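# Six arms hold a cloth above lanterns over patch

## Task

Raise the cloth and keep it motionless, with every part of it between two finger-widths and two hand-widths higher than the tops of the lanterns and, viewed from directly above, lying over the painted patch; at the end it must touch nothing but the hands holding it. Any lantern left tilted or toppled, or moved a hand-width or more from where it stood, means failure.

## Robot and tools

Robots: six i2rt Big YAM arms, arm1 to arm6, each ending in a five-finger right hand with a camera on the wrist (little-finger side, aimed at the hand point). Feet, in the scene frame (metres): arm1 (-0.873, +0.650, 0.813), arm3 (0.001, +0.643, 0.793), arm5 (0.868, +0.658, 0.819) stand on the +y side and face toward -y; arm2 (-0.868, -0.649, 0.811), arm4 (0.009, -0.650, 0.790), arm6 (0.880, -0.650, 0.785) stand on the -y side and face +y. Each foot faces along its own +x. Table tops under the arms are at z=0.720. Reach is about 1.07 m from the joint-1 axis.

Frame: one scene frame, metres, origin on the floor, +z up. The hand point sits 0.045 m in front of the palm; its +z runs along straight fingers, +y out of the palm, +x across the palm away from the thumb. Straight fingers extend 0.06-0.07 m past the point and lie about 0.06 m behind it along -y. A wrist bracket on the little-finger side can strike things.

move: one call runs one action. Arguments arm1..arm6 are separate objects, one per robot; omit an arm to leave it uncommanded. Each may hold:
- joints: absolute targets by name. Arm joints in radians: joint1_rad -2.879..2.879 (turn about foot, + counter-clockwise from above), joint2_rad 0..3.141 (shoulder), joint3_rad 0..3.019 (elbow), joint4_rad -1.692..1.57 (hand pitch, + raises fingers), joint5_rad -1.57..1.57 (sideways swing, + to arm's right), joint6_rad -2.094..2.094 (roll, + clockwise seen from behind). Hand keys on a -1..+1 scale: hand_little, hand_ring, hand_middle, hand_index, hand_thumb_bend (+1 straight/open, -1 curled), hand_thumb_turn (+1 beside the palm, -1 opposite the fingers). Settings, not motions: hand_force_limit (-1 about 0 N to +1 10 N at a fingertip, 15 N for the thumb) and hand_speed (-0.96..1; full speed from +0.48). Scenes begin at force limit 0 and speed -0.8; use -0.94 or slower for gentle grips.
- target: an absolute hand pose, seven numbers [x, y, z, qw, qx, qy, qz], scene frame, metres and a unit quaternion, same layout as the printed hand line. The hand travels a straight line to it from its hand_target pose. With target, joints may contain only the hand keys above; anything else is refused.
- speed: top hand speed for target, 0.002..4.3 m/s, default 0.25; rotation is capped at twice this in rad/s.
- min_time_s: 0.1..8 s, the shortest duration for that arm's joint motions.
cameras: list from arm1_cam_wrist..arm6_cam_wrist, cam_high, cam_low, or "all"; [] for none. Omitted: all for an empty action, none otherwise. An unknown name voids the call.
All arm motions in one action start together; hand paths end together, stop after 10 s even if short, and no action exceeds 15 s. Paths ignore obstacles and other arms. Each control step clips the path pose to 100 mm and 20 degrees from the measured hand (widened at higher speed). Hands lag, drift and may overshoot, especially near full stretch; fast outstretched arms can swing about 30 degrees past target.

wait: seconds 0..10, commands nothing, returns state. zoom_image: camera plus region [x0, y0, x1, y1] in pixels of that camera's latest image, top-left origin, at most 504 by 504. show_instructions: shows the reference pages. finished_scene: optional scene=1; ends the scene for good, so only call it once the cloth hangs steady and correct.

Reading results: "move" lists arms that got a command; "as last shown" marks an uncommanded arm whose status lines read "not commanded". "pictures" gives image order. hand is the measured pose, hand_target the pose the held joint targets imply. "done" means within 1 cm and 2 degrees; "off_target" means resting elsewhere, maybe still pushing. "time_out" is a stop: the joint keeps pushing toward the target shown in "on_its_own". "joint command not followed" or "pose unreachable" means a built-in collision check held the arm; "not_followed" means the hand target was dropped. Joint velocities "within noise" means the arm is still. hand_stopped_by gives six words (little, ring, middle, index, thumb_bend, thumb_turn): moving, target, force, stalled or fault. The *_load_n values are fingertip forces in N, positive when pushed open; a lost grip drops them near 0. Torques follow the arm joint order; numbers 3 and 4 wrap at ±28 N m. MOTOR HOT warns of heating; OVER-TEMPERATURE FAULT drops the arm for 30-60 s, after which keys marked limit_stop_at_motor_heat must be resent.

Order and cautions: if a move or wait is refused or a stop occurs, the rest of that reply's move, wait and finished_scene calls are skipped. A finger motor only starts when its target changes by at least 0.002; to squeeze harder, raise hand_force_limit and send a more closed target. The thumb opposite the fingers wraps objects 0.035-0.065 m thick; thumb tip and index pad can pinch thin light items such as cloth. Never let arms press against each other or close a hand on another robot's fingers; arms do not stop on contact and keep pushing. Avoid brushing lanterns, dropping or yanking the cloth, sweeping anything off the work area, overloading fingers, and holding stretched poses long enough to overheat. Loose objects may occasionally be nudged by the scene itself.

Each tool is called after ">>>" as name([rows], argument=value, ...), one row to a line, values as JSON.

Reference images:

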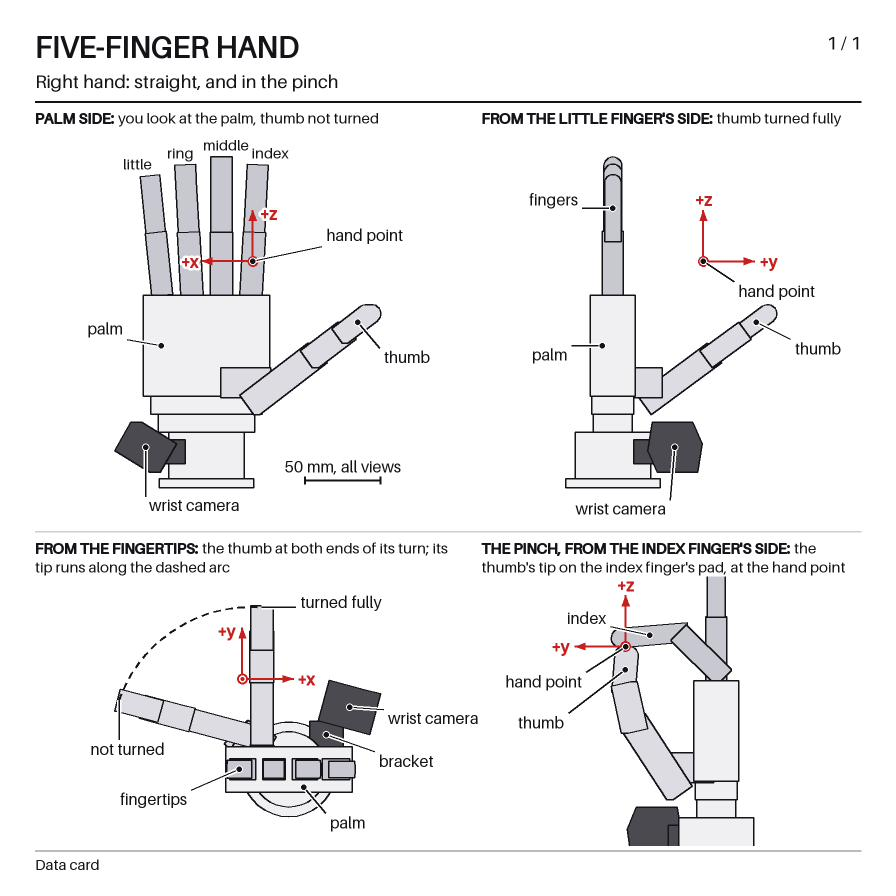

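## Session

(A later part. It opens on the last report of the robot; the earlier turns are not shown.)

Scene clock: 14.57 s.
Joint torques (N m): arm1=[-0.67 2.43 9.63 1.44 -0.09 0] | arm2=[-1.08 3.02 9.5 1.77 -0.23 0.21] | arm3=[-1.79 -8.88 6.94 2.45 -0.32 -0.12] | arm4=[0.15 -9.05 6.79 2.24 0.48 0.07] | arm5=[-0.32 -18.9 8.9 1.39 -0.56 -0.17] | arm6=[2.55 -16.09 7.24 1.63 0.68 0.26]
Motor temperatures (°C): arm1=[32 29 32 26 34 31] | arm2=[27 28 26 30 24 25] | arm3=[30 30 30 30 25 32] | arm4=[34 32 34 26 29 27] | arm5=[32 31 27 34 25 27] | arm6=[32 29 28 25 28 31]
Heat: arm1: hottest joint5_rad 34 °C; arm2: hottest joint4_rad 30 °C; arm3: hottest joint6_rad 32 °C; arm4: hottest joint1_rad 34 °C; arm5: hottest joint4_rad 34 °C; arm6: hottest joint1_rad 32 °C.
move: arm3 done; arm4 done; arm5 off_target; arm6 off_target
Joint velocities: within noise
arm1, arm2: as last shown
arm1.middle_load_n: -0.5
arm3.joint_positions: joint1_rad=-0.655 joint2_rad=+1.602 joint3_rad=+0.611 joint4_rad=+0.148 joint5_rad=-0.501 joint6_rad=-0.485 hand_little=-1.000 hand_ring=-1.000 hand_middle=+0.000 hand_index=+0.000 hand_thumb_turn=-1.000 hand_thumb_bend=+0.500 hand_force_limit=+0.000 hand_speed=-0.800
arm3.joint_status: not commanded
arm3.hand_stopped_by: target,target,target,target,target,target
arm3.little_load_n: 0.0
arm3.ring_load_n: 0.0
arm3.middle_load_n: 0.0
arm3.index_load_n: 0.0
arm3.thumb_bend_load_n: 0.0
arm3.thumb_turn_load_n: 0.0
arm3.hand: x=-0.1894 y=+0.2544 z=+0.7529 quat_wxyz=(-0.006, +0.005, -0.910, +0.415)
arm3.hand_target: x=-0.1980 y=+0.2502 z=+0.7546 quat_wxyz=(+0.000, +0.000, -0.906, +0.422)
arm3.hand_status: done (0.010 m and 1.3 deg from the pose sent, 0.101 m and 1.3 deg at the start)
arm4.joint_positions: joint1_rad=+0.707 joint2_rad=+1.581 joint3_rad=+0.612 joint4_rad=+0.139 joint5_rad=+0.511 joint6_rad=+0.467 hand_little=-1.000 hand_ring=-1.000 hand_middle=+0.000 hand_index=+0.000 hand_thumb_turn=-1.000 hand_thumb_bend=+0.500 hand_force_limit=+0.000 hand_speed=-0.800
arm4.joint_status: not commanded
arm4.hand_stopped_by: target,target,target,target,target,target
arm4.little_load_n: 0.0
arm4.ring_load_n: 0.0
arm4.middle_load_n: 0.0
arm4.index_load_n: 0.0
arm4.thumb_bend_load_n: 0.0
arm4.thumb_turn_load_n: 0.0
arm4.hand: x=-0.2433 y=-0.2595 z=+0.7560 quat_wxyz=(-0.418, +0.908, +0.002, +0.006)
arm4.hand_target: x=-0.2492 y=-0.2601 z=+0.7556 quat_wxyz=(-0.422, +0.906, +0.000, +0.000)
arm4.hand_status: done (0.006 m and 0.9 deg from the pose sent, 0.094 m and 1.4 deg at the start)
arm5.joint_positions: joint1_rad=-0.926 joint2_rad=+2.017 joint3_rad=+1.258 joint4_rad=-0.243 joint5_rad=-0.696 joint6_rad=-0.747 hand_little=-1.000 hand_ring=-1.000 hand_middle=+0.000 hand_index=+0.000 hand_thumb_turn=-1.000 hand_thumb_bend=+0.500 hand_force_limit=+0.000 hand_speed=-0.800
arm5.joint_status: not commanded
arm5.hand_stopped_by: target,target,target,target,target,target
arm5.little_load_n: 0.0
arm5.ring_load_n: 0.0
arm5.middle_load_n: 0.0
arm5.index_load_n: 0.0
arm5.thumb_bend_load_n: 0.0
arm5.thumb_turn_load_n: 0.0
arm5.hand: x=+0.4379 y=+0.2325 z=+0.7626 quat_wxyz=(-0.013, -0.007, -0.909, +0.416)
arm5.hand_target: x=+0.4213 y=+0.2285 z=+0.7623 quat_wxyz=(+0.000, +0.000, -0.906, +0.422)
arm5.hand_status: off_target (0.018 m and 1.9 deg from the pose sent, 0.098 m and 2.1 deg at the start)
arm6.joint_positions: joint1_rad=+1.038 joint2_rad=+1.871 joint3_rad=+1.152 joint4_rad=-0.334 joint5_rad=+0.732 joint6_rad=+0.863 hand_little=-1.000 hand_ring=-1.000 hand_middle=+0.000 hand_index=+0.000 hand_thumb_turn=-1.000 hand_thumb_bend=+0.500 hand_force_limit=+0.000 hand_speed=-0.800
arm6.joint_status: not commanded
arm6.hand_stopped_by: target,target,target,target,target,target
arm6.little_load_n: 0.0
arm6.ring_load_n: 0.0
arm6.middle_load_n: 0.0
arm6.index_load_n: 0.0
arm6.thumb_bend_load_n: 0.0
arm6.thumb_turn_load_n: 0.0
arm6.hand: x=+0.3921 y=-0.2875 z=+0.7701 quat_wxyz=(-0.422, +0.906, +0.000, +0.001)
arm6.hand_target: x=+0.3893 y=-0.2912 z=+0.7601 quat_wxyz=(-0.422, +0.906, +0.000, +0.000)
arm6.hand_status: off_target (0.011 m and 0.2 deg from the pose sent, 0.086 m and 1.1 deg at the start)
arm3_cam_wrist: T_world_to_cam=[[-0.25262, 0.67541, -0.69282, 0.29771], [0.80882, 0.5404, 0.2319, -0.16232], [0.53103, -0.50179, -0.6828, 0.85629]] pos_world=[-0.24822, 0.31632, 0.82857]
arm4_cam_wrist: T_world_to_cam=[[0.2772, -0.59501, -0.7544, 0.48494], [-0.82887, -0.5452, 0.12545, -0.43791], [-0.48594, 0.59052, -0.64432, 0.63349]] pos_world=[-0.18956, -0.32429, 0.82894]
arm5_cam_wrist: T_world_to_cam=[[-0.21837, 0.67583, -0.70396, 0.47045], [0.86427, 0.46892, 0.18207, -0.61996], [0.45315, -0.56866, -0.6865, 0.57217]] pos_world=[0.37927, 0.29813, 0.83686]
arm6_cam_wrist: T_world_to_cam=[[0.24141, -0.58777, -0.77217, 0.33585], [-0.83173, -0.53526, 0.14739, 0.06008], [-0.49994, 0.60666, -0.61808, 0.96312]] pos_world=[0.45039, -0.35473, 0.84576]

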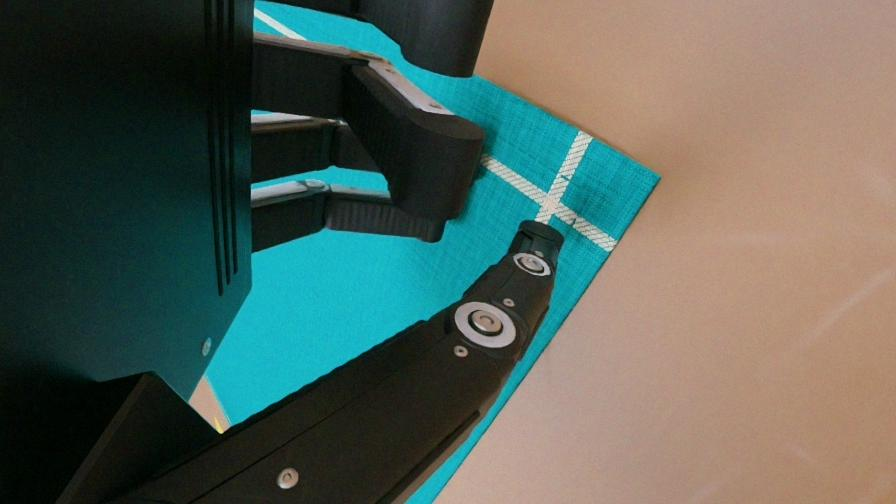

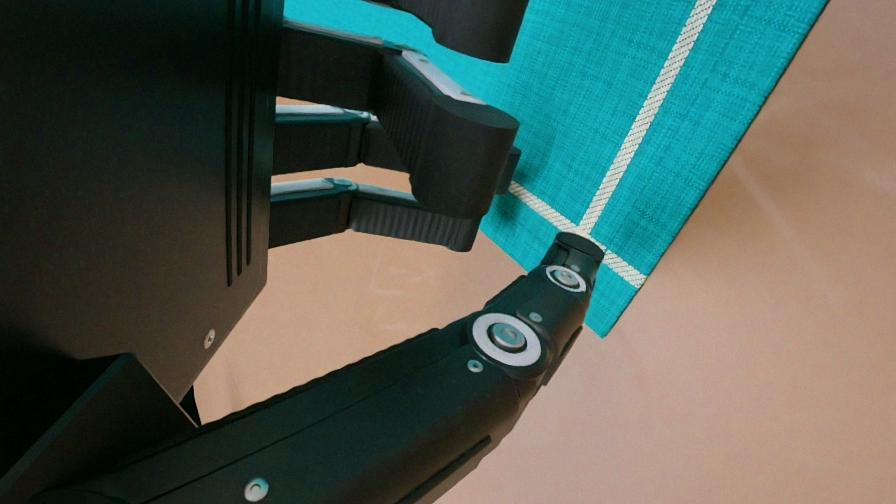

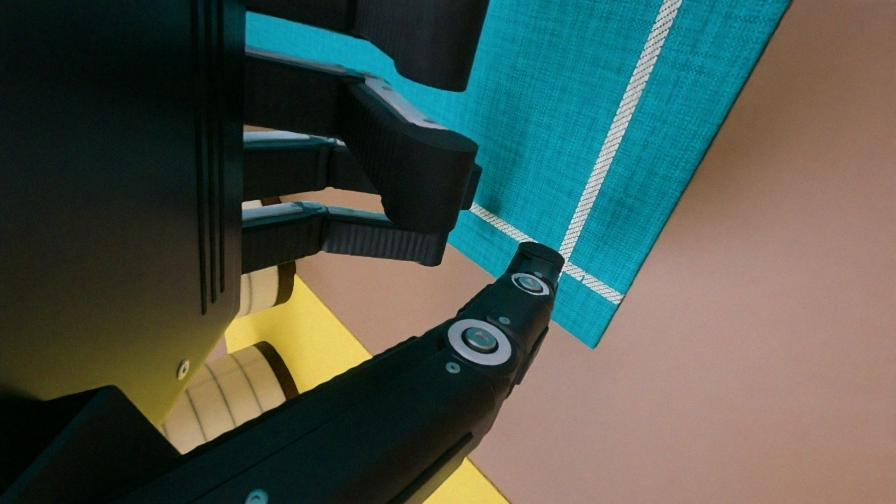

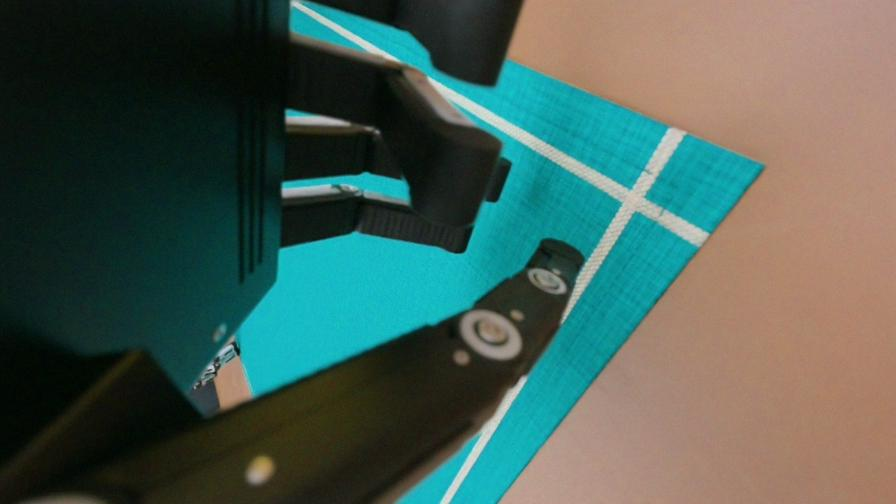

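>>> move(arm3={"target": [-0.198, 0.250, 0.740, 0, 0, 0.9064, -0.4226], "speed": 0.04}, arm4={"target": [-0.2494, -0.2599, 0.7385, 0.4226, -0.9064, 0, 0], "speed": 0.04}, arm5={"target": [0.424, 0.231, 0.740, 0, 0, 0.9064, -0.4226], "speed": 0.04}, arm6={"target": [0.400, -0.296, 0.737, 0.4226, -0.9064, 0, 0], "speed": 0.04}, cameras=["arm3_cam_wrist", "arm4_cam_wrist", "arm5_cam_wrist", "arm6_cam_wrist"])

Scene clock: 16.23 s.
Joint torques (N m): arm1=[-0.56 2.37 9.65 1.43 -0.1 0.01] | arm2=[-0.97 3.14 9.48 1.74 -0.23 0.21] | arm3=[-1.79 -7.36 6.27 2.21 -0.08 -0.12] | arm4=[0.15 -8.29 5.98 2.21 0.33 0.05] | arm5=[-0.5 -18.73 7.3 1.4 -0.57 -0.17] | arm6=[2.37 -15.68 6.76 1.7 0.62 0.19]
Motor temperatures (°C): arm1=[32 29 32 26 34 31] | arm2=[27 28 26 30 24 25] | arm3=[30 30 30 30 25 32] | arm4=[34 32 34 26 29 27] | arm5=[32 31 28 34 25 27] | arm6=[32 30 28 25 28 31]
Heat: arm1: hottest joint5_rad 34 °C; arm2: hottest joint4_rad 30 °C; arm3: hottest joint6_rad 32 °C; arm4: hottest joint1_rad 34 °C; arm5: hottest joint4_rad 34 °C; arm6: hottest joint1_rad 32 °C.
move: arm3 off_target; arm4 off_target; arm5 off_target; arm6 off_target
Joint velocities: within noise
arm1, arm2: as last shown
arm1.middle_load_n: 0.0
arm3.joint_positions: joint1_rad=-0.655 joint2_rad=+1.626 joint3_rad=+0.611 joint4_rad=+0.206 joint5_rad=-0.507 joint6_rad=-0.485 hand_little=-1.000 hand_ring=-1.000 hand_middle=+0.000 hand_index=+0.000 hand_thumb_turn=-1.000 hand_thumb_bend=+0.500 hand_force_limit=+0.000 hand_speed=-0.800
arm3.joint_status: not commanded
arm3.hand_stopped_by: target,target,target,target,target,target
arm3.little_load_n: 0.0
arm3.ring_load_n: 0.0
arm3.middle_load_n: -2.0
arm3.index_load_n: 0.0
arm3.thumb_bend_load_n: 0.0
arm3.thumb_turn_load_n: 0.0
arm3.hand: x=-0.1940 y=+0.2470 z=+0.7503 quat_wxyz=(+0.001, +0.010, -0.903, +0.429)
arm3.hand_target: x=-0.1977 y=+0.2503 z=+0.7403 quat_wxyz=(+0.000, +0.000, -0.906, +0.422)
arm3.hand_status: off_target (0.011 m and 1.4 deg from the pose sent, 0.016 m and 1.3 deg at the start)
arm4.joint_positions: joint1_rad=+0.707 joint2_rad=+1.621 joint3_rad=+0.609 joint4_rad=+0.203 joint5_rad=+0.515 joint6_rad=+0.467 hand_little=-1.000 hand_ring=-1.000 hand_middle=+0.000 hand_index=+0.000 hand_thumb_turn=-1.000 hand_thumb_bend=+0.500 hand_force_limit=+0.000 hand_speed=-0.800
arm4.joint_status: not commanded
arm4.hand_stopped_by: target,target,target,target,target,target
arm4.little_load_n: 0.0
arm4.ring_load_n: 0.0
arm4.middle_load_n: -1.5
arm4.index_load_n: 0.0
arm4.thumb_bend_load_n: 0.0
arm4.thumb_turn_load_n: 0.0
arm4.hand: x=-0.2465 y=-0.2545 z=+0.7471 quat_wxyz=(-0.426, +0.905, -0.002, +0.002)
arm4.hand_target: x=-0.2491 y=-0.2601 z=+0.7387 quat_wxyz=(-0.422, +0.906, +0.000, +0.000)
arm4.hand_status: off_target (0.011 m and 0.6 deg from the pose sent, 0.019 m and 0.9 deg at the start)
arm5.joint_positions: joint1_rad=-0.926 joint2_rad=+2.046 joint3_rad=+1.258 joint4_rad=-0.191 joint5_rad=-0.696 joint6_rad=-0.748 hand_little=-1.000 hand_ring=-1.000 hand_middle=+0.000 hand_index=+0.000 hand_thumb_turn=-1.000 hand_thumb_bend=+0.500 hand_force_limit=+0.000 hand_speed=-0.800
arm5.joint_status: not commanded
arm5.hand_stopped_by: target,target,target,target,target,target
arm5.little_load_n: 0.0
arm5.ring_load_n: 0.0
arm5.middle_load_n: 0.0
arm5.index_load_n: 0.0
arm5.thumb_bend_load_n: 0.0
arm5.thumb_turn_load_n: 0.0
arm5.hand: x=+0.4325 y=+0.2290 z=+0.7497 quat_wxyz=(-0.005, -0.002, -0.907, +0.422)
arm5.hand_target: x=+0.4242 y=+0.2313 z=+0.7402 quat_wxyz=(+0.000, +0.000, -0.906, +0.423)
arm5.hand_status: off_target (0.013 m and 0.6 deg from the pose sent, 0.027 m and 1.9 deg at the start)
arm6.joint_positions: joint1_rad=+1.038 joint2_rad=+1.886 joint3_rad=+1.103 joint4_rad=-0.262 joint5_rad=+0.732 joint6_rad=+0.863 hand_little=-1.000 hand_ring=-1.000 hand_middle=+0.000 hand_index=+0.000 hand_thumb_turn=-1.000 hand_thumb_bend=+0.500 hand_force_limit=+0.000 hand_speed=-0.800
arm6.joint_status: not commanded
arm6.hand_stopped_by: target,target,target,target,target,target
arm6.little_load_n: 0.0
arm6.ring_load_n: 0.5
arm6.middle_load_n: 0.0
arm6.index_load_n: 0.0
arm6.thumb_bend_load_n: 0.0
arm6.thumb_turn_load_n: 0.0
arm6.hand: x=+0.4006 y=-0.2922 z=+0.7504 quat_wxyz=(-0.424, +0.906, -0.001, -0.002)
arm6.hand_target: x=+0.4004 y=-0.2963 z=+0.7371 quat_wxyz=(-0.422, +0.906, +0.000, +0.000)
arm6.hand_status: off_target (0.014 m and 0.3 deg from the pose sent, 0.035 m and 0.1 deg at the start)
arm3_cam_wrist: T_world_to_cam=[[-0.26778, 0.65356, -0.70792, 0.31357], [0.81044, 0.55014, 0.20133, -0.13313], [0.52104, -0.51982, -0.67699, 0.85139]] pos_world=[-0.25175, 0.31087, 0.82517]
arm4_cam_wrist: T_world_to_cam=[[0.26686, -0.58209, -0.76809, 0.49312], [-0.82894, -0.54516, 0.12515, -0.43659], [-0.49158, 0.6033, -0.628, 0.61296]] pos_world=[-0.19218, -0.32077, 0.81833]
arm5_cam_wrist: T_world_to_cam=[[-0.23281, 0.66641, -0.7083, 0.47425], [0.86706, 0.47209, 0.15918, -0.59607], [0.44046, -0.57708, -0.68773, 0.57212]] pos_world=[0.37524, 0.29552, 0.82426]
arm6_cam_wrist: T_world_to_cam=[[0.23633, -0.58488, -0.77592, 0.3215], [-0.8307, -0.53587, 0.15092, 0.06435], [-0.50407, 0.60889, -0.61251, 0.95609]] pos_world=[0.45941, -0.35963, 0.82536]

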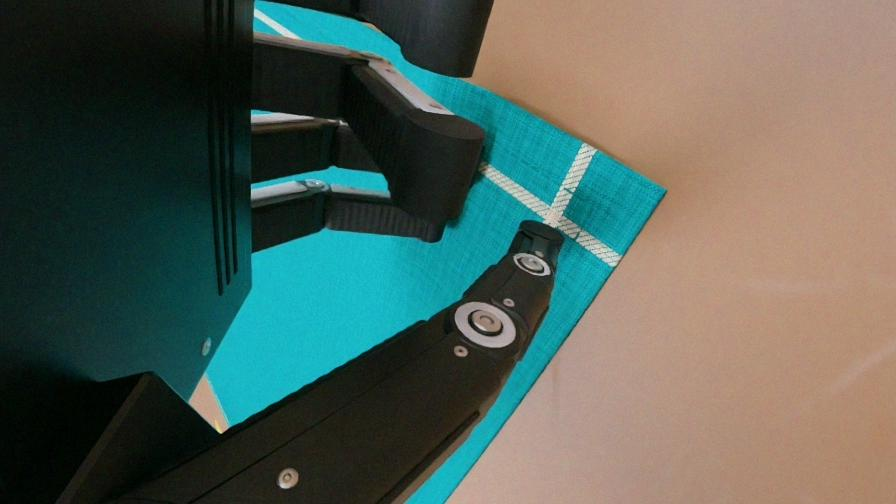

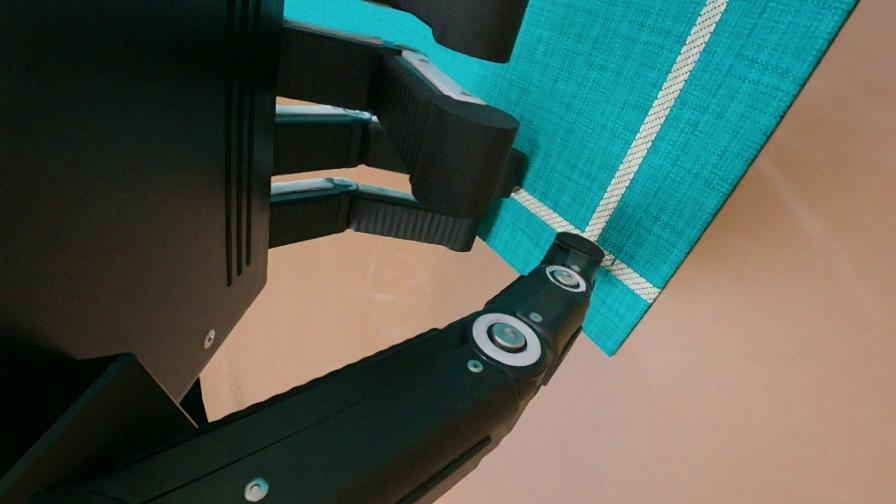

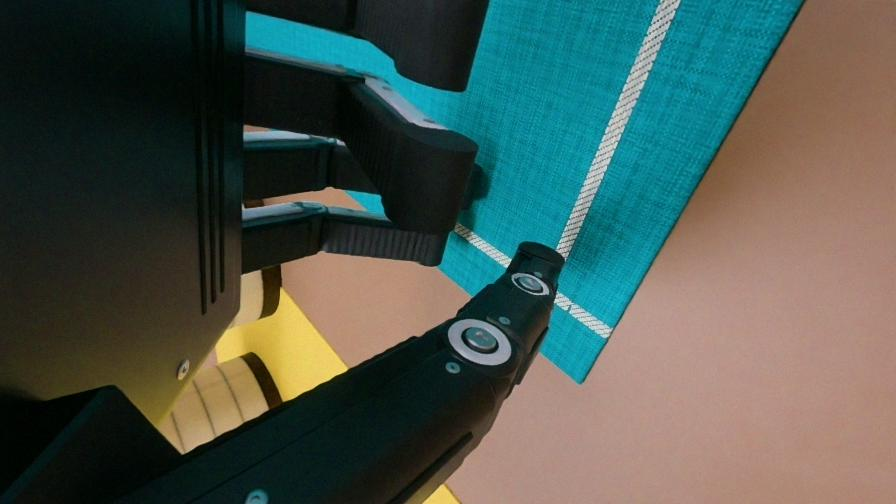

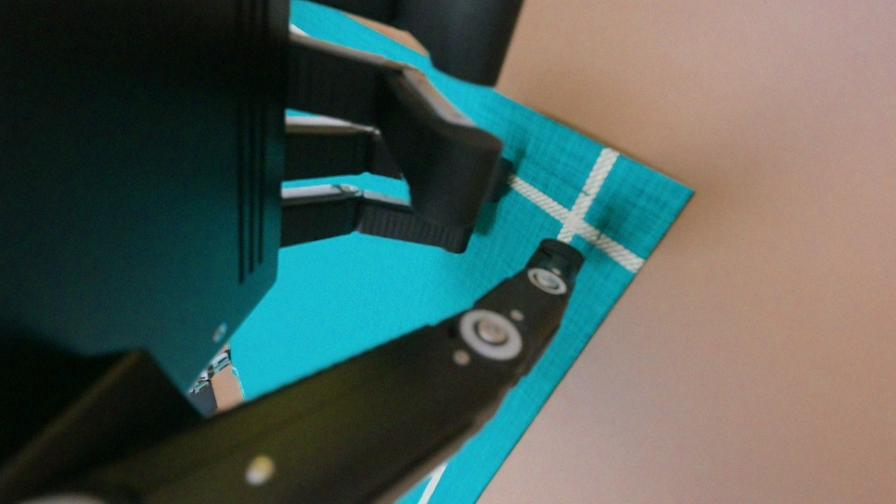

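>>> move(arm5={"target": [0.424, 0.231, 0.722, 0, 0, 0.9064, -0.4226], "speed": 0.015, "joints": {"hand_speed": -0.88, "hand_index": -0.6, "hand_middle": -0.6, "hand_thumb_bend": 0.0}}, cameras=["arm5_cam_wrist", "arm3_cam_wrist", "cam_high"])

Scene clock: 19.00 s.
Joint torques (N m): arm1=[-0.67 2.43 9.66 1.43 -0.1 0] | arm2=[-1.03 3.08 9.5 1.74 -0.22 0.21] | arm3=[-1.85 -7.41 6.3 2.25 -0.07 -0.13] | arm4=[0.21 -8.35 5.98 2.17 0.32 0.05] | arm5=[-0.44 -18.43 6.95 1.44 -0.51 -0.17] | arm6=[2.55 -15.27 6.78 1.65 0.66 0.21]
Motor temperatures (°C): arm1=[32 29 33 26 34 31] | arm2=[27 28 26 30 24 25] | arm3=[30 30 30 30 25 32] | arm4=[33 32 34 26 29 27] | arm5=[32 31 28 34 25 27] | arm6=[32 30 28 25 28 31]
Heat: arm1: hottest joint5_rad 34 °C; arm2: hottest joint4_rad 30 °C; arm3: hottest joint6_rad 32 °C; arm4: hottest joint3_rad 34 °C; arm5: hottest joint4_rad 34 °C; arm6: hottest joint1_rad 32 °C.
move: arm5 off_target
Joint velocities: within noise
arm1, arm2, arm3, arm4, arm6: as last shown
arm2.thumb_turn_load_n: 0.5
arm4.ring_load_n: 0.5
arm5.joint_positions: joint1_rad=-0.926 joint2_rad=+2.074 joint3_rad=+1.258 joint4_rad=-0.155 joint5_rad=-0.698 joint6_rad=-0.748 hand_little=-1.000 hand_ring=-1.000 hand_middle=-0.342 hand_index=-0.454 hand_thumb_turn=-1.000 hand_thumb_bend=+0.287 hand_force_limit=+0.000 hand_speed=-0.880
arm5.joint_status: hand_middle off_target (ended at -0.342, target -0.600); hand_index off_target (ended at -0.454, target -0.600); hand_thumb_bend off_target (ended at +0.287, target +0.000); the others done
arm5.hand_stopped_by: target,target,force,force,force,target
arm5.little_load_n: 0.0
arm5.ring_load_n: 0.0
arm5.middle_load_n: 6.0
arm5.index_load_n: 5.5
arm5.thumb_bend_load_n: 8.0
arm5.thumb_turn_load_n: 0.0
arm5.hand: x=+0.4306 y=+0.2275 z=+0.7360 quat_wxyz=(-0.002, -0.001, -0.905, +0.424)
arm5.hand_target: x=+0.4243 y=+0.2313 z=+0.7223 quat_wxyz=(+0.000, +0.000, -0.906, +0.423)
arm5.hand_status: off_target (0.016 m and 0.4 deg from the pose sent, 0.029 m and 0.6 deg at the start)
arm6.ring_load_n: 0.0
pictures: arm3_cam_wrist, arm5_cam_wrist, cam_high
arm3_cam_wrist: T_world_to_cam=[[-0.26778, 0.65356, -0.70792, 0.31357], [0.81044, 0.55014, 0.20133, -0.13313], [0.52104, -0.51982, -0.67699, 0.85139]] pos_world=[-0.25175, 0.31087, 0.82517]
arm5_cam_wrist: T_world_to_cam=[[-0.23738, 0.66242, -0.71053, 0.46955], [0.86749, 0.47372, 0.15183, -0.58673], [0.43717, -0.58034, -0.68709, 0.56433]] pos_world=[0.37373, 0.29441, 0.81046]

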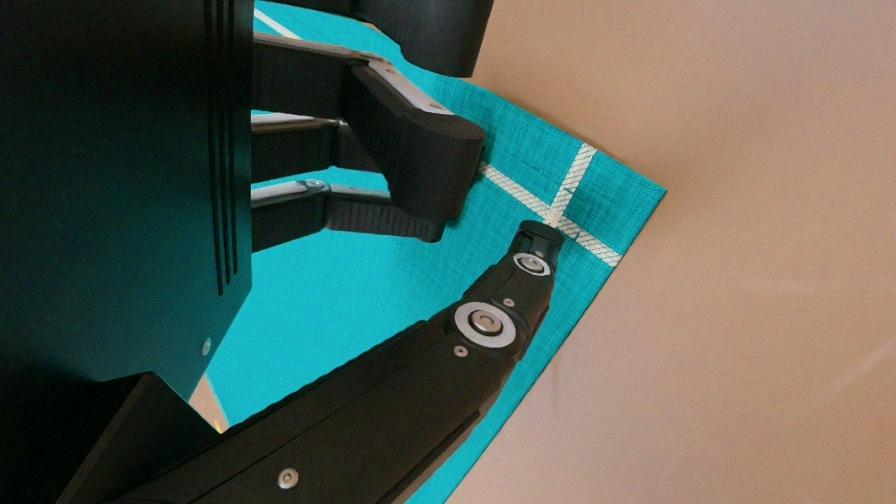

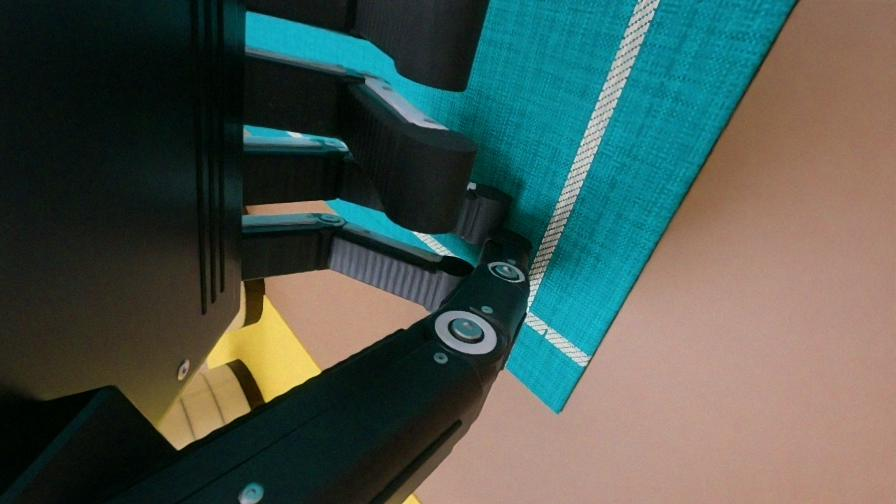

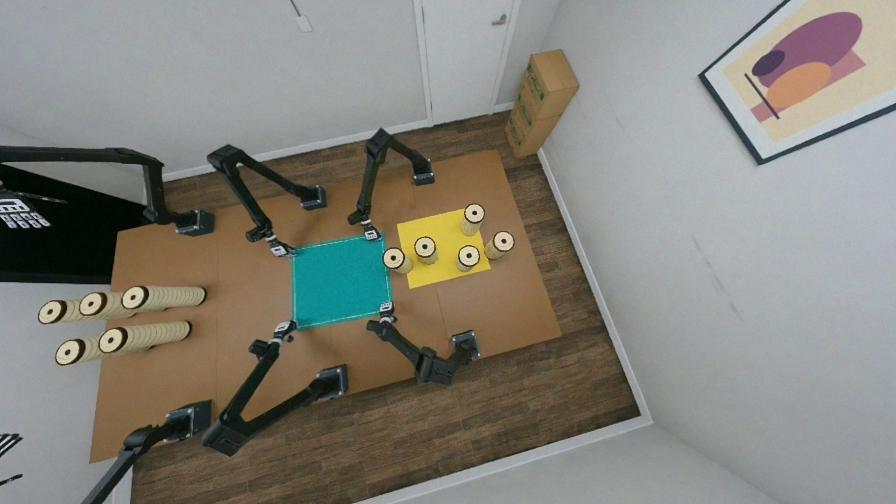

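>>> zoom_image(camera="arm5_cam_wrist", region=[400, 130, 650, 430])

Scaled by 1.680 from the camera's image (finer frame: 1280x720).

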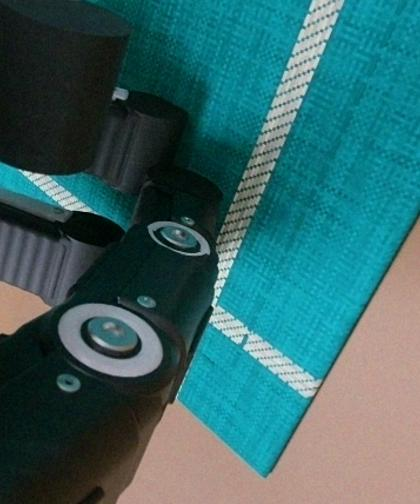

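>>> move(arm5={"target": [0.424, 0.231, 0.765, 0, 0, 0.9064, -0.4226], "speed": 0.05}, cameras=["arm5_cam_wrist"])

>>> zoom_image(camera="arm5_cam_wrist", region=[350, 130, 700, 480])

Scene clock: 23.77 s.
Joint torques (N m): arm1=[-0.67 2.37 9.66 1.42 -0.09 0] | arm2=[-0.97 3.19 9.48 1.76 -0.23 0.2] | arm3=[-1.79 -7.3 6.28 2.19 -0.09 -0.12] | arm4=[0.15 -8.35 5.97 2.19 0.32 0.05] | arm5=[-0.5 -21.07 7.9 0.46 -0.52 -0.17] | arm6=[2.08 -15.91 6.69 1.63 0.64 0.23]
Motor temperatures (°C): arm1=[32 29 33 26 34 31] | arm2=[27 28 26 30 24 25] | arm3=[30 30 30 30 25 32] | arm4=[33 33 34 26 29 27] | arm5=[32 32 29 34 25 27] | arm6=[32 30 28 25 28 31]
Heat: arm1: hottest joint5_rad 34 °C; arm2: hottest joint4_rad 30 °C; arm3: hottest joint6_rad 32 °C; arm4: hottest joint3_rad 34 °C; arm5: hottest joint4_rad 34 °C; arm6: hottest joint1_rad 32 °C.
move: arm5 off_target
Joint velocities: within noise
arm1, arm2, arm3, arm4, arm6: as last shown
arm2.thumb_turn_load_n: 0.0
arm4.ring_load_n: 0.0
arm4.middle_load_n: -1.0
arm5.joint_positions: joint1_rad=-0.926 joint2_rad=+2.028 joint3_rad=+1.258 joint4_rad=-0.220 joint5_rad=-0.698 joint6_rad=-0.748 hand_little=-1.000 hand_ring=-1.000 hand_middle=-0.342 hand_index=-0.454 hand_thumb_turn=-1.000 hand_thumb_bend=+0.287 hand_force_limit=+0.000 hand_speed=-0.880
arm5.joint_status: not commanded
arm5.hand_stopped_by: target,target,force,force,force,target
arm5.little_load_n: 0.0
arm5.ring_load_n: 0.0
arm5.middle_load_n: 6.0
arm5.index_load_n: 5.5
arm5.thumb_bend_load_n: 8.0
arm5.thumb_turn_load_n: 0.0
arm5.hand: x=+0.4354 y=+0.2306 z=+0.7580 quat_wxyz=(-0.009, -0.004, -0.908, +0.420)
arm5.hand_target: x=+0.4241 y=+0.2312 z=+0.7650 quat_wxyz=(+0.000, +0.000, -0.906, +0.422)
arm5.hand_status: off_target (0.013 m and 1.2 deg from the pose sent, 0.030 m and 0.3 deg at the start)
arm5_cam_wrist: T_world_to_cam=[[-0.22704, 0.66977, -0.70701, 0.47549], [0.86493, 0.47234, 0.1697, -0.60774], [0.4476, -0.57298, -0.68654, 0.57251]] pos_world=[0.37736, 0.29662, 0.83236]

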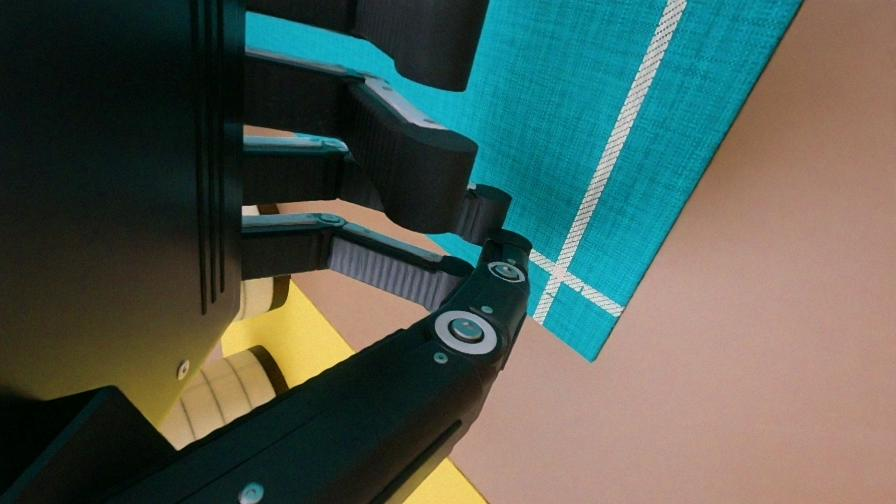

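Scaled by 1.440 from the camera's image (finer frame: 1280x720).

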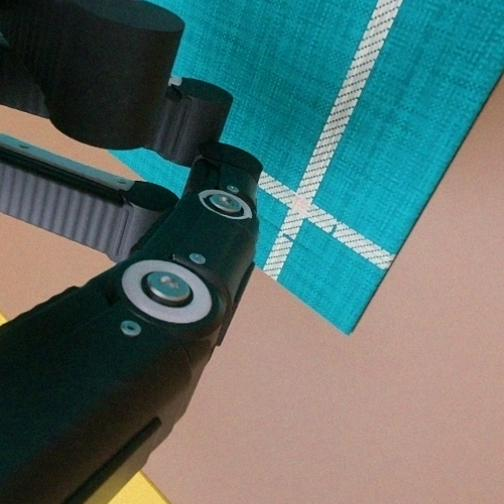

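>>> move(arm5={"target": [0.431, 0.2424, 0.768, 0, 0, 0.8788, -0.4772], "speed": 0.08, "joints": {"hand_speed": -0.7, "hand_index": 0.0, "hand_middle": 0.0, "hand_thumb_bend": 0.45}})

>>> move(arm5={"target": [0.431, 0.2424, 0.728, 0, 0, 0.8788, -0.4772], "speed": 0.04, "joints": {"hand_force_limit": 0.4}}, cameras=["arm5_cam_wrist"])

Scene clock: 26.60 s.
Joint torques (N m): arm1=[-0.67 2.32 9.66 1.43 -0.09 0.01] | arm2=[-1.03 3.08 9.48 1.76 -0.23 0.21] | arm3=[-1.79 -7.3 6.3 2.18 -0.09 -0.13] | arm4=[0.09 -8.35 5.97 2.18 0.32 0.05] | arm5=[-0.21 -20.95 5.75 1.48 -0.6 0.15] | arm6=[2.26 -15.03 6.76 1.61 0.66 0.2]
Motor temperatures (°C): arm1=[32 29 33 26 34 31] | arm2=[27 28 27 30 24 25] | arm3=[30 30 30 30 25 32] | arm4=[33 33 34 26 29 27] | arm5=[32 32 29 34 25 27] | arm6=[32 30 28 25 28 31]
Heat: arm1: hottest joint5_rad 34 °C; arm2: hottest joint4_rad 30 °C; arm3: hottest joint6_rad 32 °C; arm4: hottest joint3_rad 34 °C; arm5: hottest joint4_rad 34 °C; arm6: hottest joint1_rad 32 °C.
move: arm5 done
Joint velocities: within noise
arm1, arm2, arm3, arm4, arm6: as last shown
arm4.middle_load_n: -1.5
arm5.joint_positions: joint1_rad=-0.967 joint2_rad=+2.012 joint3_rad=+1.182 joint4_rad=-0.073 joint5_rad=-0.804 joint6_rad=-0.737 hand_little=-1.000 hand_ring=-1.000 hand_middle=+0.000 hand_index=+0.000 hand_thumb_turn=-1.000 hand_thumb_bend=+0.450 hand_force_limit=+0.000 hand_speed=-0.700
arm5.joint_status: all done
arm5.hand_stopped_by: target,target,target,target,target,target
arm5.little_load_n: 0.0
arm5.ring_load_n: 0.0
arm5.middle_load_n: 0.0
arm5.index_load_n: 0.0
arm5.thumb_bend_load_n: 0.0
arm5.thumb_turn_load_n: 0.0
arm5.hand: x=+0.4355 y=+0.2398 z=+0.7632 quat_wxyz=(-0.005, +0.007, -0.881, +0.473)
arm5.hand_target: x=+0.4311 y=+0.2424 z=+0.7680 quat_wxyz=(+0.000, +0.000, -0.879, +0.477)
arm5.hand_status: done (0.007 m and 1.1 deg from the pose sent, 0.016 m and 7.5 deg at the start)
pictures: none

Scene clock: 28.10 s.
Joint torques (N m): arm1=[-0.62 2.37 9.68 1.43 -0.1 0.01] | arm2=[-1.03 3.14 9.48 1.74 -0.22 0.21] | arm3=[-1.79 -7.36 6.28 2.19 -0.08 -0.13] | arm4=[0.15 -8.35 5.98 2.19 0.32 0.05] | arm5=[-0.32 -18.02 5.55 1.51 -0.48 0.13] | arm6=[2.32 -15.44 6.82 1.76 0.62 0.22]
Motor temperatures (°C): arm1=[32 29 33 26 34 31] | arm2=[27 28 27 30 24 25] | arm3=[30 30 30 30 25 32] | arm4=[33 33 34 26 29 27] | arm5=[32 33 29 34 25 27] | arm6=[32 30 28 25 28 31]
Heat: arm1: hottest joint5_rad 34 °C; arm2: hottest joint4_rad 30 °C; arm3: hottest joint6_rad 32 °C; arm4: hottest joint3_rad 34 °C; arm5: hottest joint4_rad 34 °C; arm6: hottest joint1_rad 32 °C.
move: arm5 off_target
Joint velocities: within noise
arm1, arm2, arm3, arm4, arm6: as last shown
arm3.ring_load_n: 0.5
arm3.thumb_bend_load_n: 0.5
arm5.joint_positions: joint1_rad=-0.967 joint2_rad=+2.056 joint3_rad=+1.176 joint4_rad=+0.013 joint5_rad=-0.806 joint6_rad=-0.735 hand_little=-1.000 hand_ring=-1.000 hand_middle=+0.000 hand_index=+0.000 hand_thumb_turn=-1.000 hand_thumb_bend=+0.450 hand_force_limit=+0.400 hand_speed=-0.700
arm5.joint_status: all done
arm5.hand_stopped_by: target,target,target,target,target,target
arm5.little_load_n: 0.0
arm5.ring_load_n: 0.0
arm5.middle_load_n: -0.5
arm5.index_load_n: 0.0
arm5.thumb_bend_load_n: 0.0
arm5.thumb_turn_load_n: 0.0
arm5.hand: x=+0.4300 y=+0.2361 z=+0.7438 quat_wxyz=(+0.007, +0.014, -0.876, +0.482)
arm5.hand_target: x=+0.4313 y=+0.2425 z=+0.7284 quat_wxyz=(+0.000, +0.000, -0.879, +0.477)
arm5.hand_status: off_target (0.017 m and 1.9 deg from the pose sent, 0.036 m and 1.1 deg at the start)
arm6.thumb_bend_load_n: 0.5
arm6.thumb_turn_load_n: 0.5
arm5_cam_wrist: T_world_to_cam=[[-0.26988, 0.56172, -0.78207, 0.56021], [0.86233, 0.50237, 0.06325, -0.53003], [0.42842, -0.65734, -0.61997, 0.54698]] pos_world=[0.37391, 0.31114, 0.81076]

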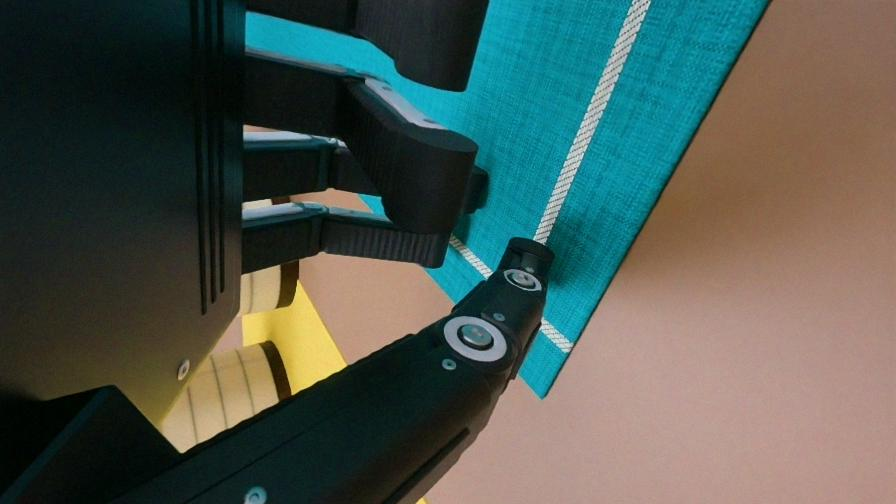

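>>> move(arm5={"target": [0.431, 0.2225, 0.715, 0, 0, 0.8788, -0.4772], "speed": 0.013, "joints": {"hand_speed": -0.92, "hand_index": -0.4, "hand_middle": -0.4, "hand_thumb_bend": 0.2}}, cameras=["arm5_cam_wrist"])

>>> zoom_image(camera="arm5_cam_wrist", region=[400, 130, 650, 430])

Scene clock: 30.57 s.
Joint torques (N m): arm1=[-0.73 2.37 9.65 1.43 -0.09 0] | arm2=[-1.08 3.08 9.48 1.76 -0.23 0.21] | arm3=[-1.67 -7.36 6.31 2.22 -0.08 -0.13] | arm4=[0.15 -8.35 5.98 2.19 0.31 0.06] | arm5=[1.49 -16.5 7.28 1.4 -0.15 0.11] | arm6=[2.96 -15.33 6.71 1.73 0.61 0.2]
Motor temperatures (°C): arm1=[32 29 33 26 34 31] | arm2=[27 28 27 30 24 25] | arm3=[30 30 30 30 25 32] | arm4=[33 33 34 26 29 27] | arm5=[32 33 29 34 25 27] | arm6=[32 30 28 25 28 31]
Heat: arm1: hottest joint5_rad 34 °C; arm2: hottest joint4_rad 30 °C; arm3: hottest joint6_rad 32 °C; arm4: hottest joint3_rad 34 °C; arm5: hottest joint4_rad 34 °C; arm6: hottest joint1_rad 32 °C.
move: arm5 off_target
Joint velocities: within noise
arm1.joint_positions: joint1_rad=-0.769 joint2_rad=+0.580 joint3_rad=+1.413 joint4_rad=-1.635 joint5_rad=-0.148 joint6_rad=-1.247 hand_little=+1.000 hand_ring=+1.000 hand_middle=+1.000 hand_index=+1.000 hand_thumb_turn=+1.000 hand_thumb_bend=+1.000 hand_force_limit=+0.000 hand_speed=-0.800
arm1.joint_status: not commanded
arm1.hand_stopped_by: target,target,target,target,target,target
arm1.little_load_n: 0.0
arm1.ring_load_n: 0.0
arm1.middle_load_n: 0.0
arm1.index_load_n: 0.0
arm1.thumb_bend_load_n: 0.0
arm1.thumb_turn_load_n: -0.5
arm1.hand: x=-0.9874 y=+0.5535 z=+1.2626 quat_wxyz=(+0.287, +0.245, -0.890, +0.256)
arm1.hand_target: x=-0.9871 y=+0.5537 z=+1.2698 quat_wxyz=(+0.295, +0.245, -0.886, +0.260)
arm1.hand_status: not commanded
arm2.joint_positions: joint1_rad=-0.190 joint2_rad=+0.599 joint3_rad=+1.434 joint4_rad=-1.566 joint5_rad=-0.217 joint6_rad=-1.305 hand_little=+1.000 hand_ring=+1.000 hand_middle=+1.000 hand_index=+1.000 hand_thumb_turn=+1.000 hand_thumb_bend=+1.000 hand_force_limit=+0.000 hand_speed=-0.800
arm2.joint_status: not commanded
arm2.hand_stopped_by: target,target,target,target,target,target
arm2.little_load_n: 0.0
arm2.ring_load_n: 0.0
arm2.middle_load_n: 0.0
arm2.index_load_n: 0.0
arm2.thumb_bend_load_n: 0.0
arm2.thumb_turn_load_n: 0.0
arm2.hand: x=-0.8190 y=-0.4776 z=+1.2763 quat_wxyz=(-0.360, +0.759, +0.501, +0.210)
arm2.hand_target: x=-0.8190 y=-0.4777 z=+1.2852 quat_wxyz=(-0.367, +0.754, +0.500, +0.217)
arm2.hand_status: not commanded
arm3, arm4, arm6: as last shown
arm3.ring_load_n: 0.0
arm3.middle_load_n: -1.5
arm3.thumb_bend_load_n: 0.0
arm3.hand_target: x=-0.1978 y=+0.2503 z=+0.7403 quat_wxyz=(+0.000, +0.000, -0.906, +0.422)
arm4.middle_load_n: -0.5
arm4.hand: x=-0.2464 y=-0.2545 z=+0.7471 quat_wxyz=(-0.426, +0.905, -0.002, +0.002)
arm5.joint_positions: joint1_rad=-0.958 joint2_rad=+2.080 joint3_rad=+1.183 joint4_rad=+0.054 joint5_rad=-0.794 joint6_rad=-0.698 hand_little=-1.000 hand_ring=-1.000 hand_middle=-0.326 hand_index=-0.397 hand_thumb_turn=-1.000 hand_thumb_bend=+0.230 hand_force_limit=+0.400 hand_speed=-0.920
arm5.joint_status: hand_middle off_target (ended at -0.326, target -0.400); hand_thumb_bend off_target (ended at +0.230, target +0.200); the others done
arm5.hand_stopped_by: target,target,force,force,force,target
arm5.little_load_n: 0.5
arm5.ring_load_n: 0.0
arm5.middle_load_n: 7.0
arm5.index_load_n: 7.0
arm5.thumb_bend_load_n: 10.0
arm5.thumb_turn_load_n: 0.0
arm5.hand: x=+0.4285 y=+0.2286 z=+0.7360 quat_wxyz=(+0.009, +0.004, -0.875, +0.484)
arm5.hand_target: x=+0.4318 y=+0.2234 z=+0.7154 quat_wxyz=(+0.000, +0.000, -0.879, +0.477)
arm5.hand_status: off_target (0.022 m and 1.5 deg from the pose sent, 0.032 m and 1.9 deg at the start)
arm6.ring_load_n: 0.5
arm6.thumb_bend_load_n: 0.0
arm6.thumb_turn_load_n: 0.0
arm5_cam_wrist: T_world_to_cam=[[-0.25552, 0.5622, -0.78654, 0.555], [0.87053, 0.4877, 0.06579, -0.52654], [0.42058, -0.6679, -0.61403, 0.53923]] pos_world=[0.3734, 0.30492, 0.80227]

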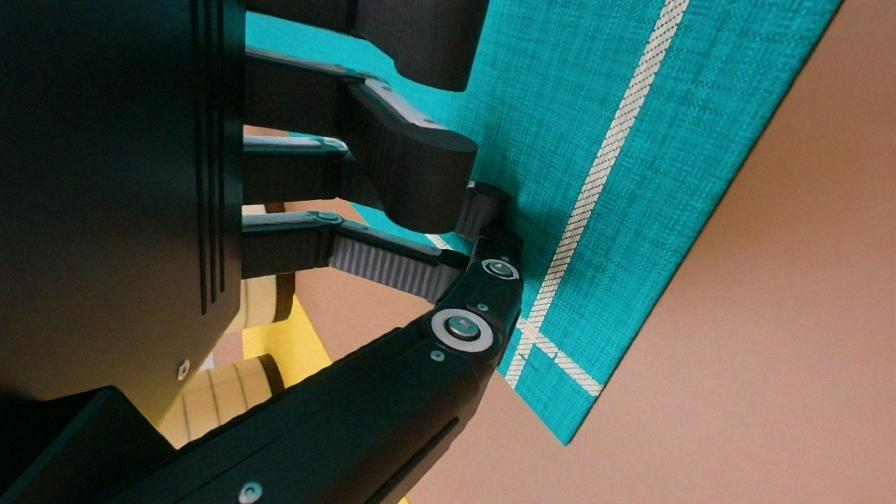

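Scaled by 1.680 from the camera's image (finer frame: 1280x720).

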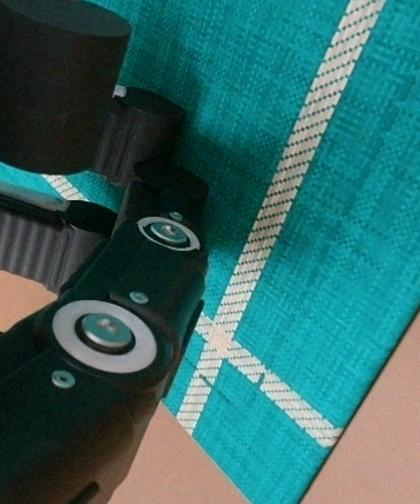

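>>> move(arm5={"target": [0.431, 0.272, 0.775, 0, 0, 0.857, -0.515], "speed": 0.08, "joints": {"hand_speed": -0.7, "hand_index": 0.0, "hand_middle": 0.0, "hand_thumb_bend": 0.45}}, cameras=["arm5_cam_wrist"])

Scene clock: 33.00 s.
Joint torques (N m): arm1=[-0.73 2.37 9.66 1.42 -0.09 0] | arm2=[-1.03 3.14 9.47 1.76 -0.23 0.21] | arm3=[-1.67 -7.41 6.28 2.24 -0.07 -0.12] | arm4=[0.15 -8.35 5.97 2.13 0.31 0.05] | arm5=[-0.09 -19.37 5.37 0.61 -0.6 -0.18] | arm6=[2.2 -15.03 6.64 1.7 0.65 0.2]
Motor temperatures (°C): arm1=[32 29 33 26 34 30] | arm2=[27 28 27 30 24 25] | arm3=[30 30 30 30 25 32] | arm4=[33 33 34 26 29 27] | arm5=[32 33 29 34 25 27] | arm6=[32 30 28 25 28 31]
Heat: arm1: hottest joint5_rad 34 °C; arm2: hottest joint4_rad 30 °C; arm3: hottest joint6_rad 32 °C; arm4: hottest joint3_rad 34 °C; arm5: hottest joint4_rad 34 °C; arm6: hottest joint1_rad 32 °C.
move: arm5 done
Joint velocities: within noise
arm1, arm2, arm3, arm4, arm6: as last shown
arm1.thumb_turn_load_n: 0.0
arm4.joint_positions: joint1_rad=+0.707 joint2_rad=+1.621 joint3_rad=+0.609 joint4_rad=+0.204 joint5_rad=+0.515 joint6_rad=+0.467 hand_little=-1.000 hand_ring=-1.000 hand_middle=+0.000 hand_index=+0.000 hand_thumb_turn=-1.000 hand_thumb_bend=+0.500 hand_force_limit=+0.000 hand_speed=-0.800
arm4.little_load_n: 0.5
arm4.middle_load_n: -1.0
arm4.hand: x=-0.2466 y=-0.2543 z=+0.7472 quat_wxyz=(-0.427, +0.904, -0.002, +0.002)
arm4.hand_target: x=-0.2491 y=-0.2600 z=+0.7387 quat_wxyz=(-0.422, +0.906, +0.000, +0.000)
arm5.joint_positions: joint1_rad=-1.039 joint2_rad=+1.977 joint3_rad=+1.106 joint4_rad=+0.041 joint5_rad=-0.908 joint6_rad=-0.713 hand_little=-1.000 hand_ring=-1.000 hand_middle=+0.000 hand_index=+0.000 hand_thumb_turn=-1.000 hand_thumb_bend=+0.450 hand_force_limit=+0.400 hand_speed=-0.700
arm5.joint_status: all done
arm5.hand_stopped_by: target,target,target,target,target,target
arm5.little_load_n: 0.0
arm5.ring_load_n: 0.0
arm5.middle_load_n: 0.0
arm5.index_load_n: 0.0
arm5.thumb_bend_load_n: 0.0
arm5.thumb_turn_load_n: 0.0
arm5.hand: x=+0.4296 y=+0.2666 z=+0.7783 quat_wxyz=(+0.001, +0.000, -0.855, +0.518)
arm5.hand_target: x=+0.4311 y=+0.2719 z=+0.7751 quat_wxyz=(+0.000, +0.000, -0.857, +0.515)
arm5.hand_status: done (0.006 m and 0.5 deg from the pose sent, 0.058 m and 4.3 deg at the start)
arm6.ring_load_n: 0.0
arm5_cam_wrist: T_world_to_cam=[[-0.24169, 0.49754, -0.83309, 0.61468], [0.86891, 0.49314, 0.04243, -0.53135], [0.43195, -0.71363, -0.5515, 0.54876]] pos_world=[0.37322, 0.34782, 0.83727]

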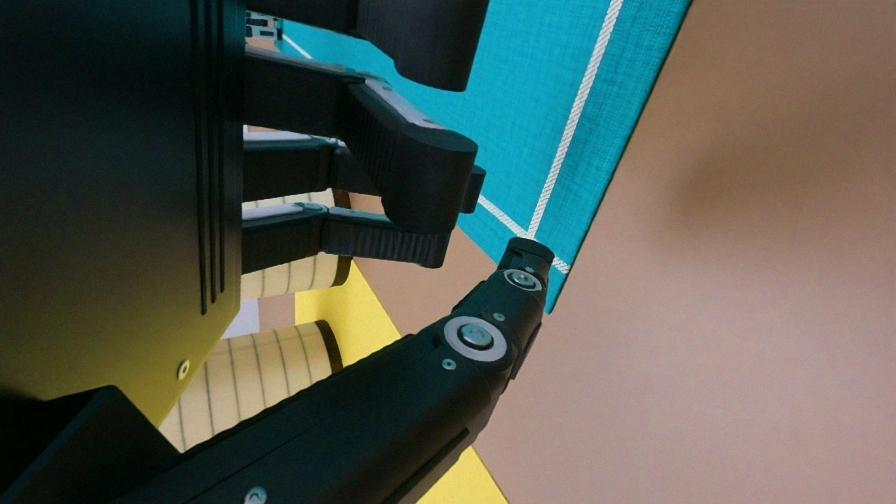

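>>> move(arm5={"target": [0.432, 0.2665, 0.718, 0, 0, 0.857, -0.515], "speed": 0.05}, cameras=["arm5_cam_wrist"])

>>> zoom_image(camera="arm5_cam_wrist", region=[400, 130, 650, 430])

Scene clock: 34.77 s.
Joint torques (N m): arm1=[-0.73 2.37 9.66 1.43 -0.1 0] | arm2=[-1.08 3.08 9.5 1.74 -0.23 0.2] | arm3=[-1.61 -7.3 6.28 2.21 -0.08 -0.13] | arm4=[0.21 -8.35 5.97 2.14 0.31 0.05] | arm5=[0.79 -16.21 5.26 1.48 -0.23 -0.04] | arm6=[2.84 -15.38 6.61 1.87 0.6 0.19]
Motor temperatures (°C): arm1=[32 29 33 26 34 30] | arm2=[27 28 27 30 24 25] | arm3=[30 30 30 30 25 32] | arm4=[33 33 34 26 29 27] | arm5=[32 33 29 34 25 27] | arm6=[32 30 28 25 28 31]
Heat: arm1: hottest joint5_rad 34 °C; arm2: hottest joint4_rad 30 °C; arm3: hottest joint6_rad 32 °C; arm4: hottest joint3_rad 34 °C; arm5: hottest joint4_rad 34 °C; arm6: hottest joint1_rad 32 °C.
move: arm5 off_target
Joint velocities: within noise
arm1, arm2, arm3, arm4, arm6: as last shown
arm3.middle_load_n: -2.0
arm4.little_load_n: 0.0
arm4.thumb_bend_load_n: 0.5
arm5.joint_positions: joint1_rad=-1.039 joint2_rad=+2.062 joint3_rad=+1.103 joint4_rad=+0.152 joint5_rad=-0.909 joint6_rad=-0.713 hand_little=-1.000 hand_ring=-1.000 hand_middle=+0.000 hand_index=+0.000 hand_thumb_turn=-1.000 hand_thumb_bend=+0.450 hand_force_limit=+0.400 hand_speed=-0.700
arm5.joint_status: not commanded
arm5.hand_stopped_by: target,target,target,target,target,target
arm5.little_load_n: 0.0
arm5.ring_load_n: 0.0
arm5.middle_load_n: -0.5
arm5.index_load_n: 0.0
arm5.thumb_bend_load_n: 0.0
arm5.thumb_turn_load_n: 0.0
arm5.hand: x=+0.4258 y=+0.2648 z=+0.7412 quat_wxyz=(+0.010, +0.006, -0.852, +0.523)
arm5.hand_target: x=+0.4327 y=+0.2671 z=+0.7187 quat_wxyz=(+0.000, +0.000, -0.857, +0.515)
arm5.hand_status: off_target (0.024 m and 1.7 deg from the pose sent, 0.060 m and 0.4 deg at the start)
arm5_cam_wrist: T_world_to_cam=[[-0.25923, 0.48756, -0.83372, 0.59434], [0.86908, 0.49431, 0.01885, -0.50841], [0.42131, -0.71968, -0.55187, 0.53505]] pos_world=[0.3705, 0.34661, 0.80037]

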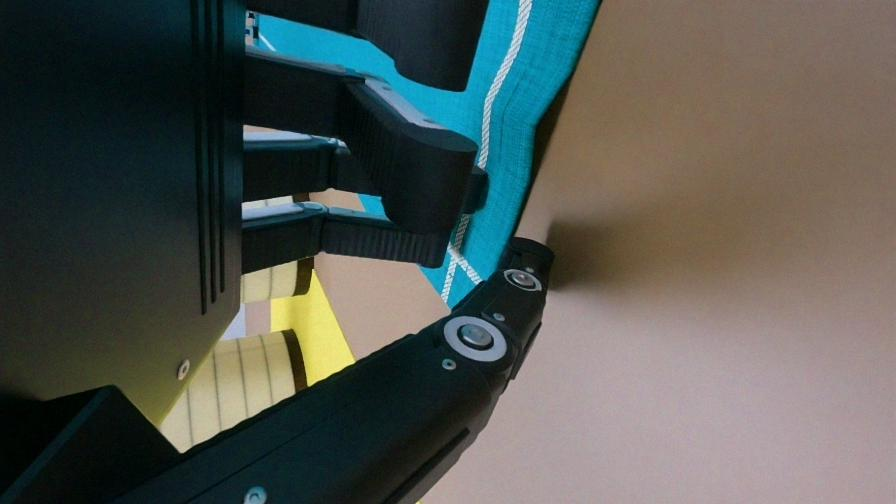

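Scaled by 1.680 from the camera's image (finer frame: 1280x720).

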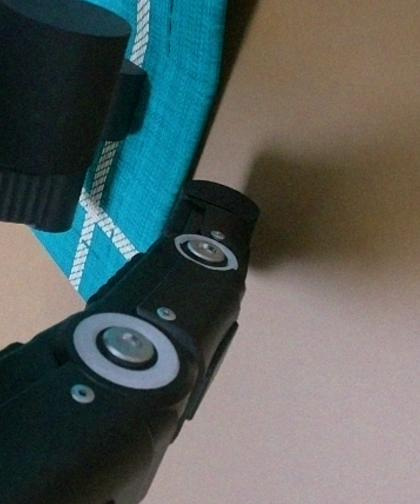

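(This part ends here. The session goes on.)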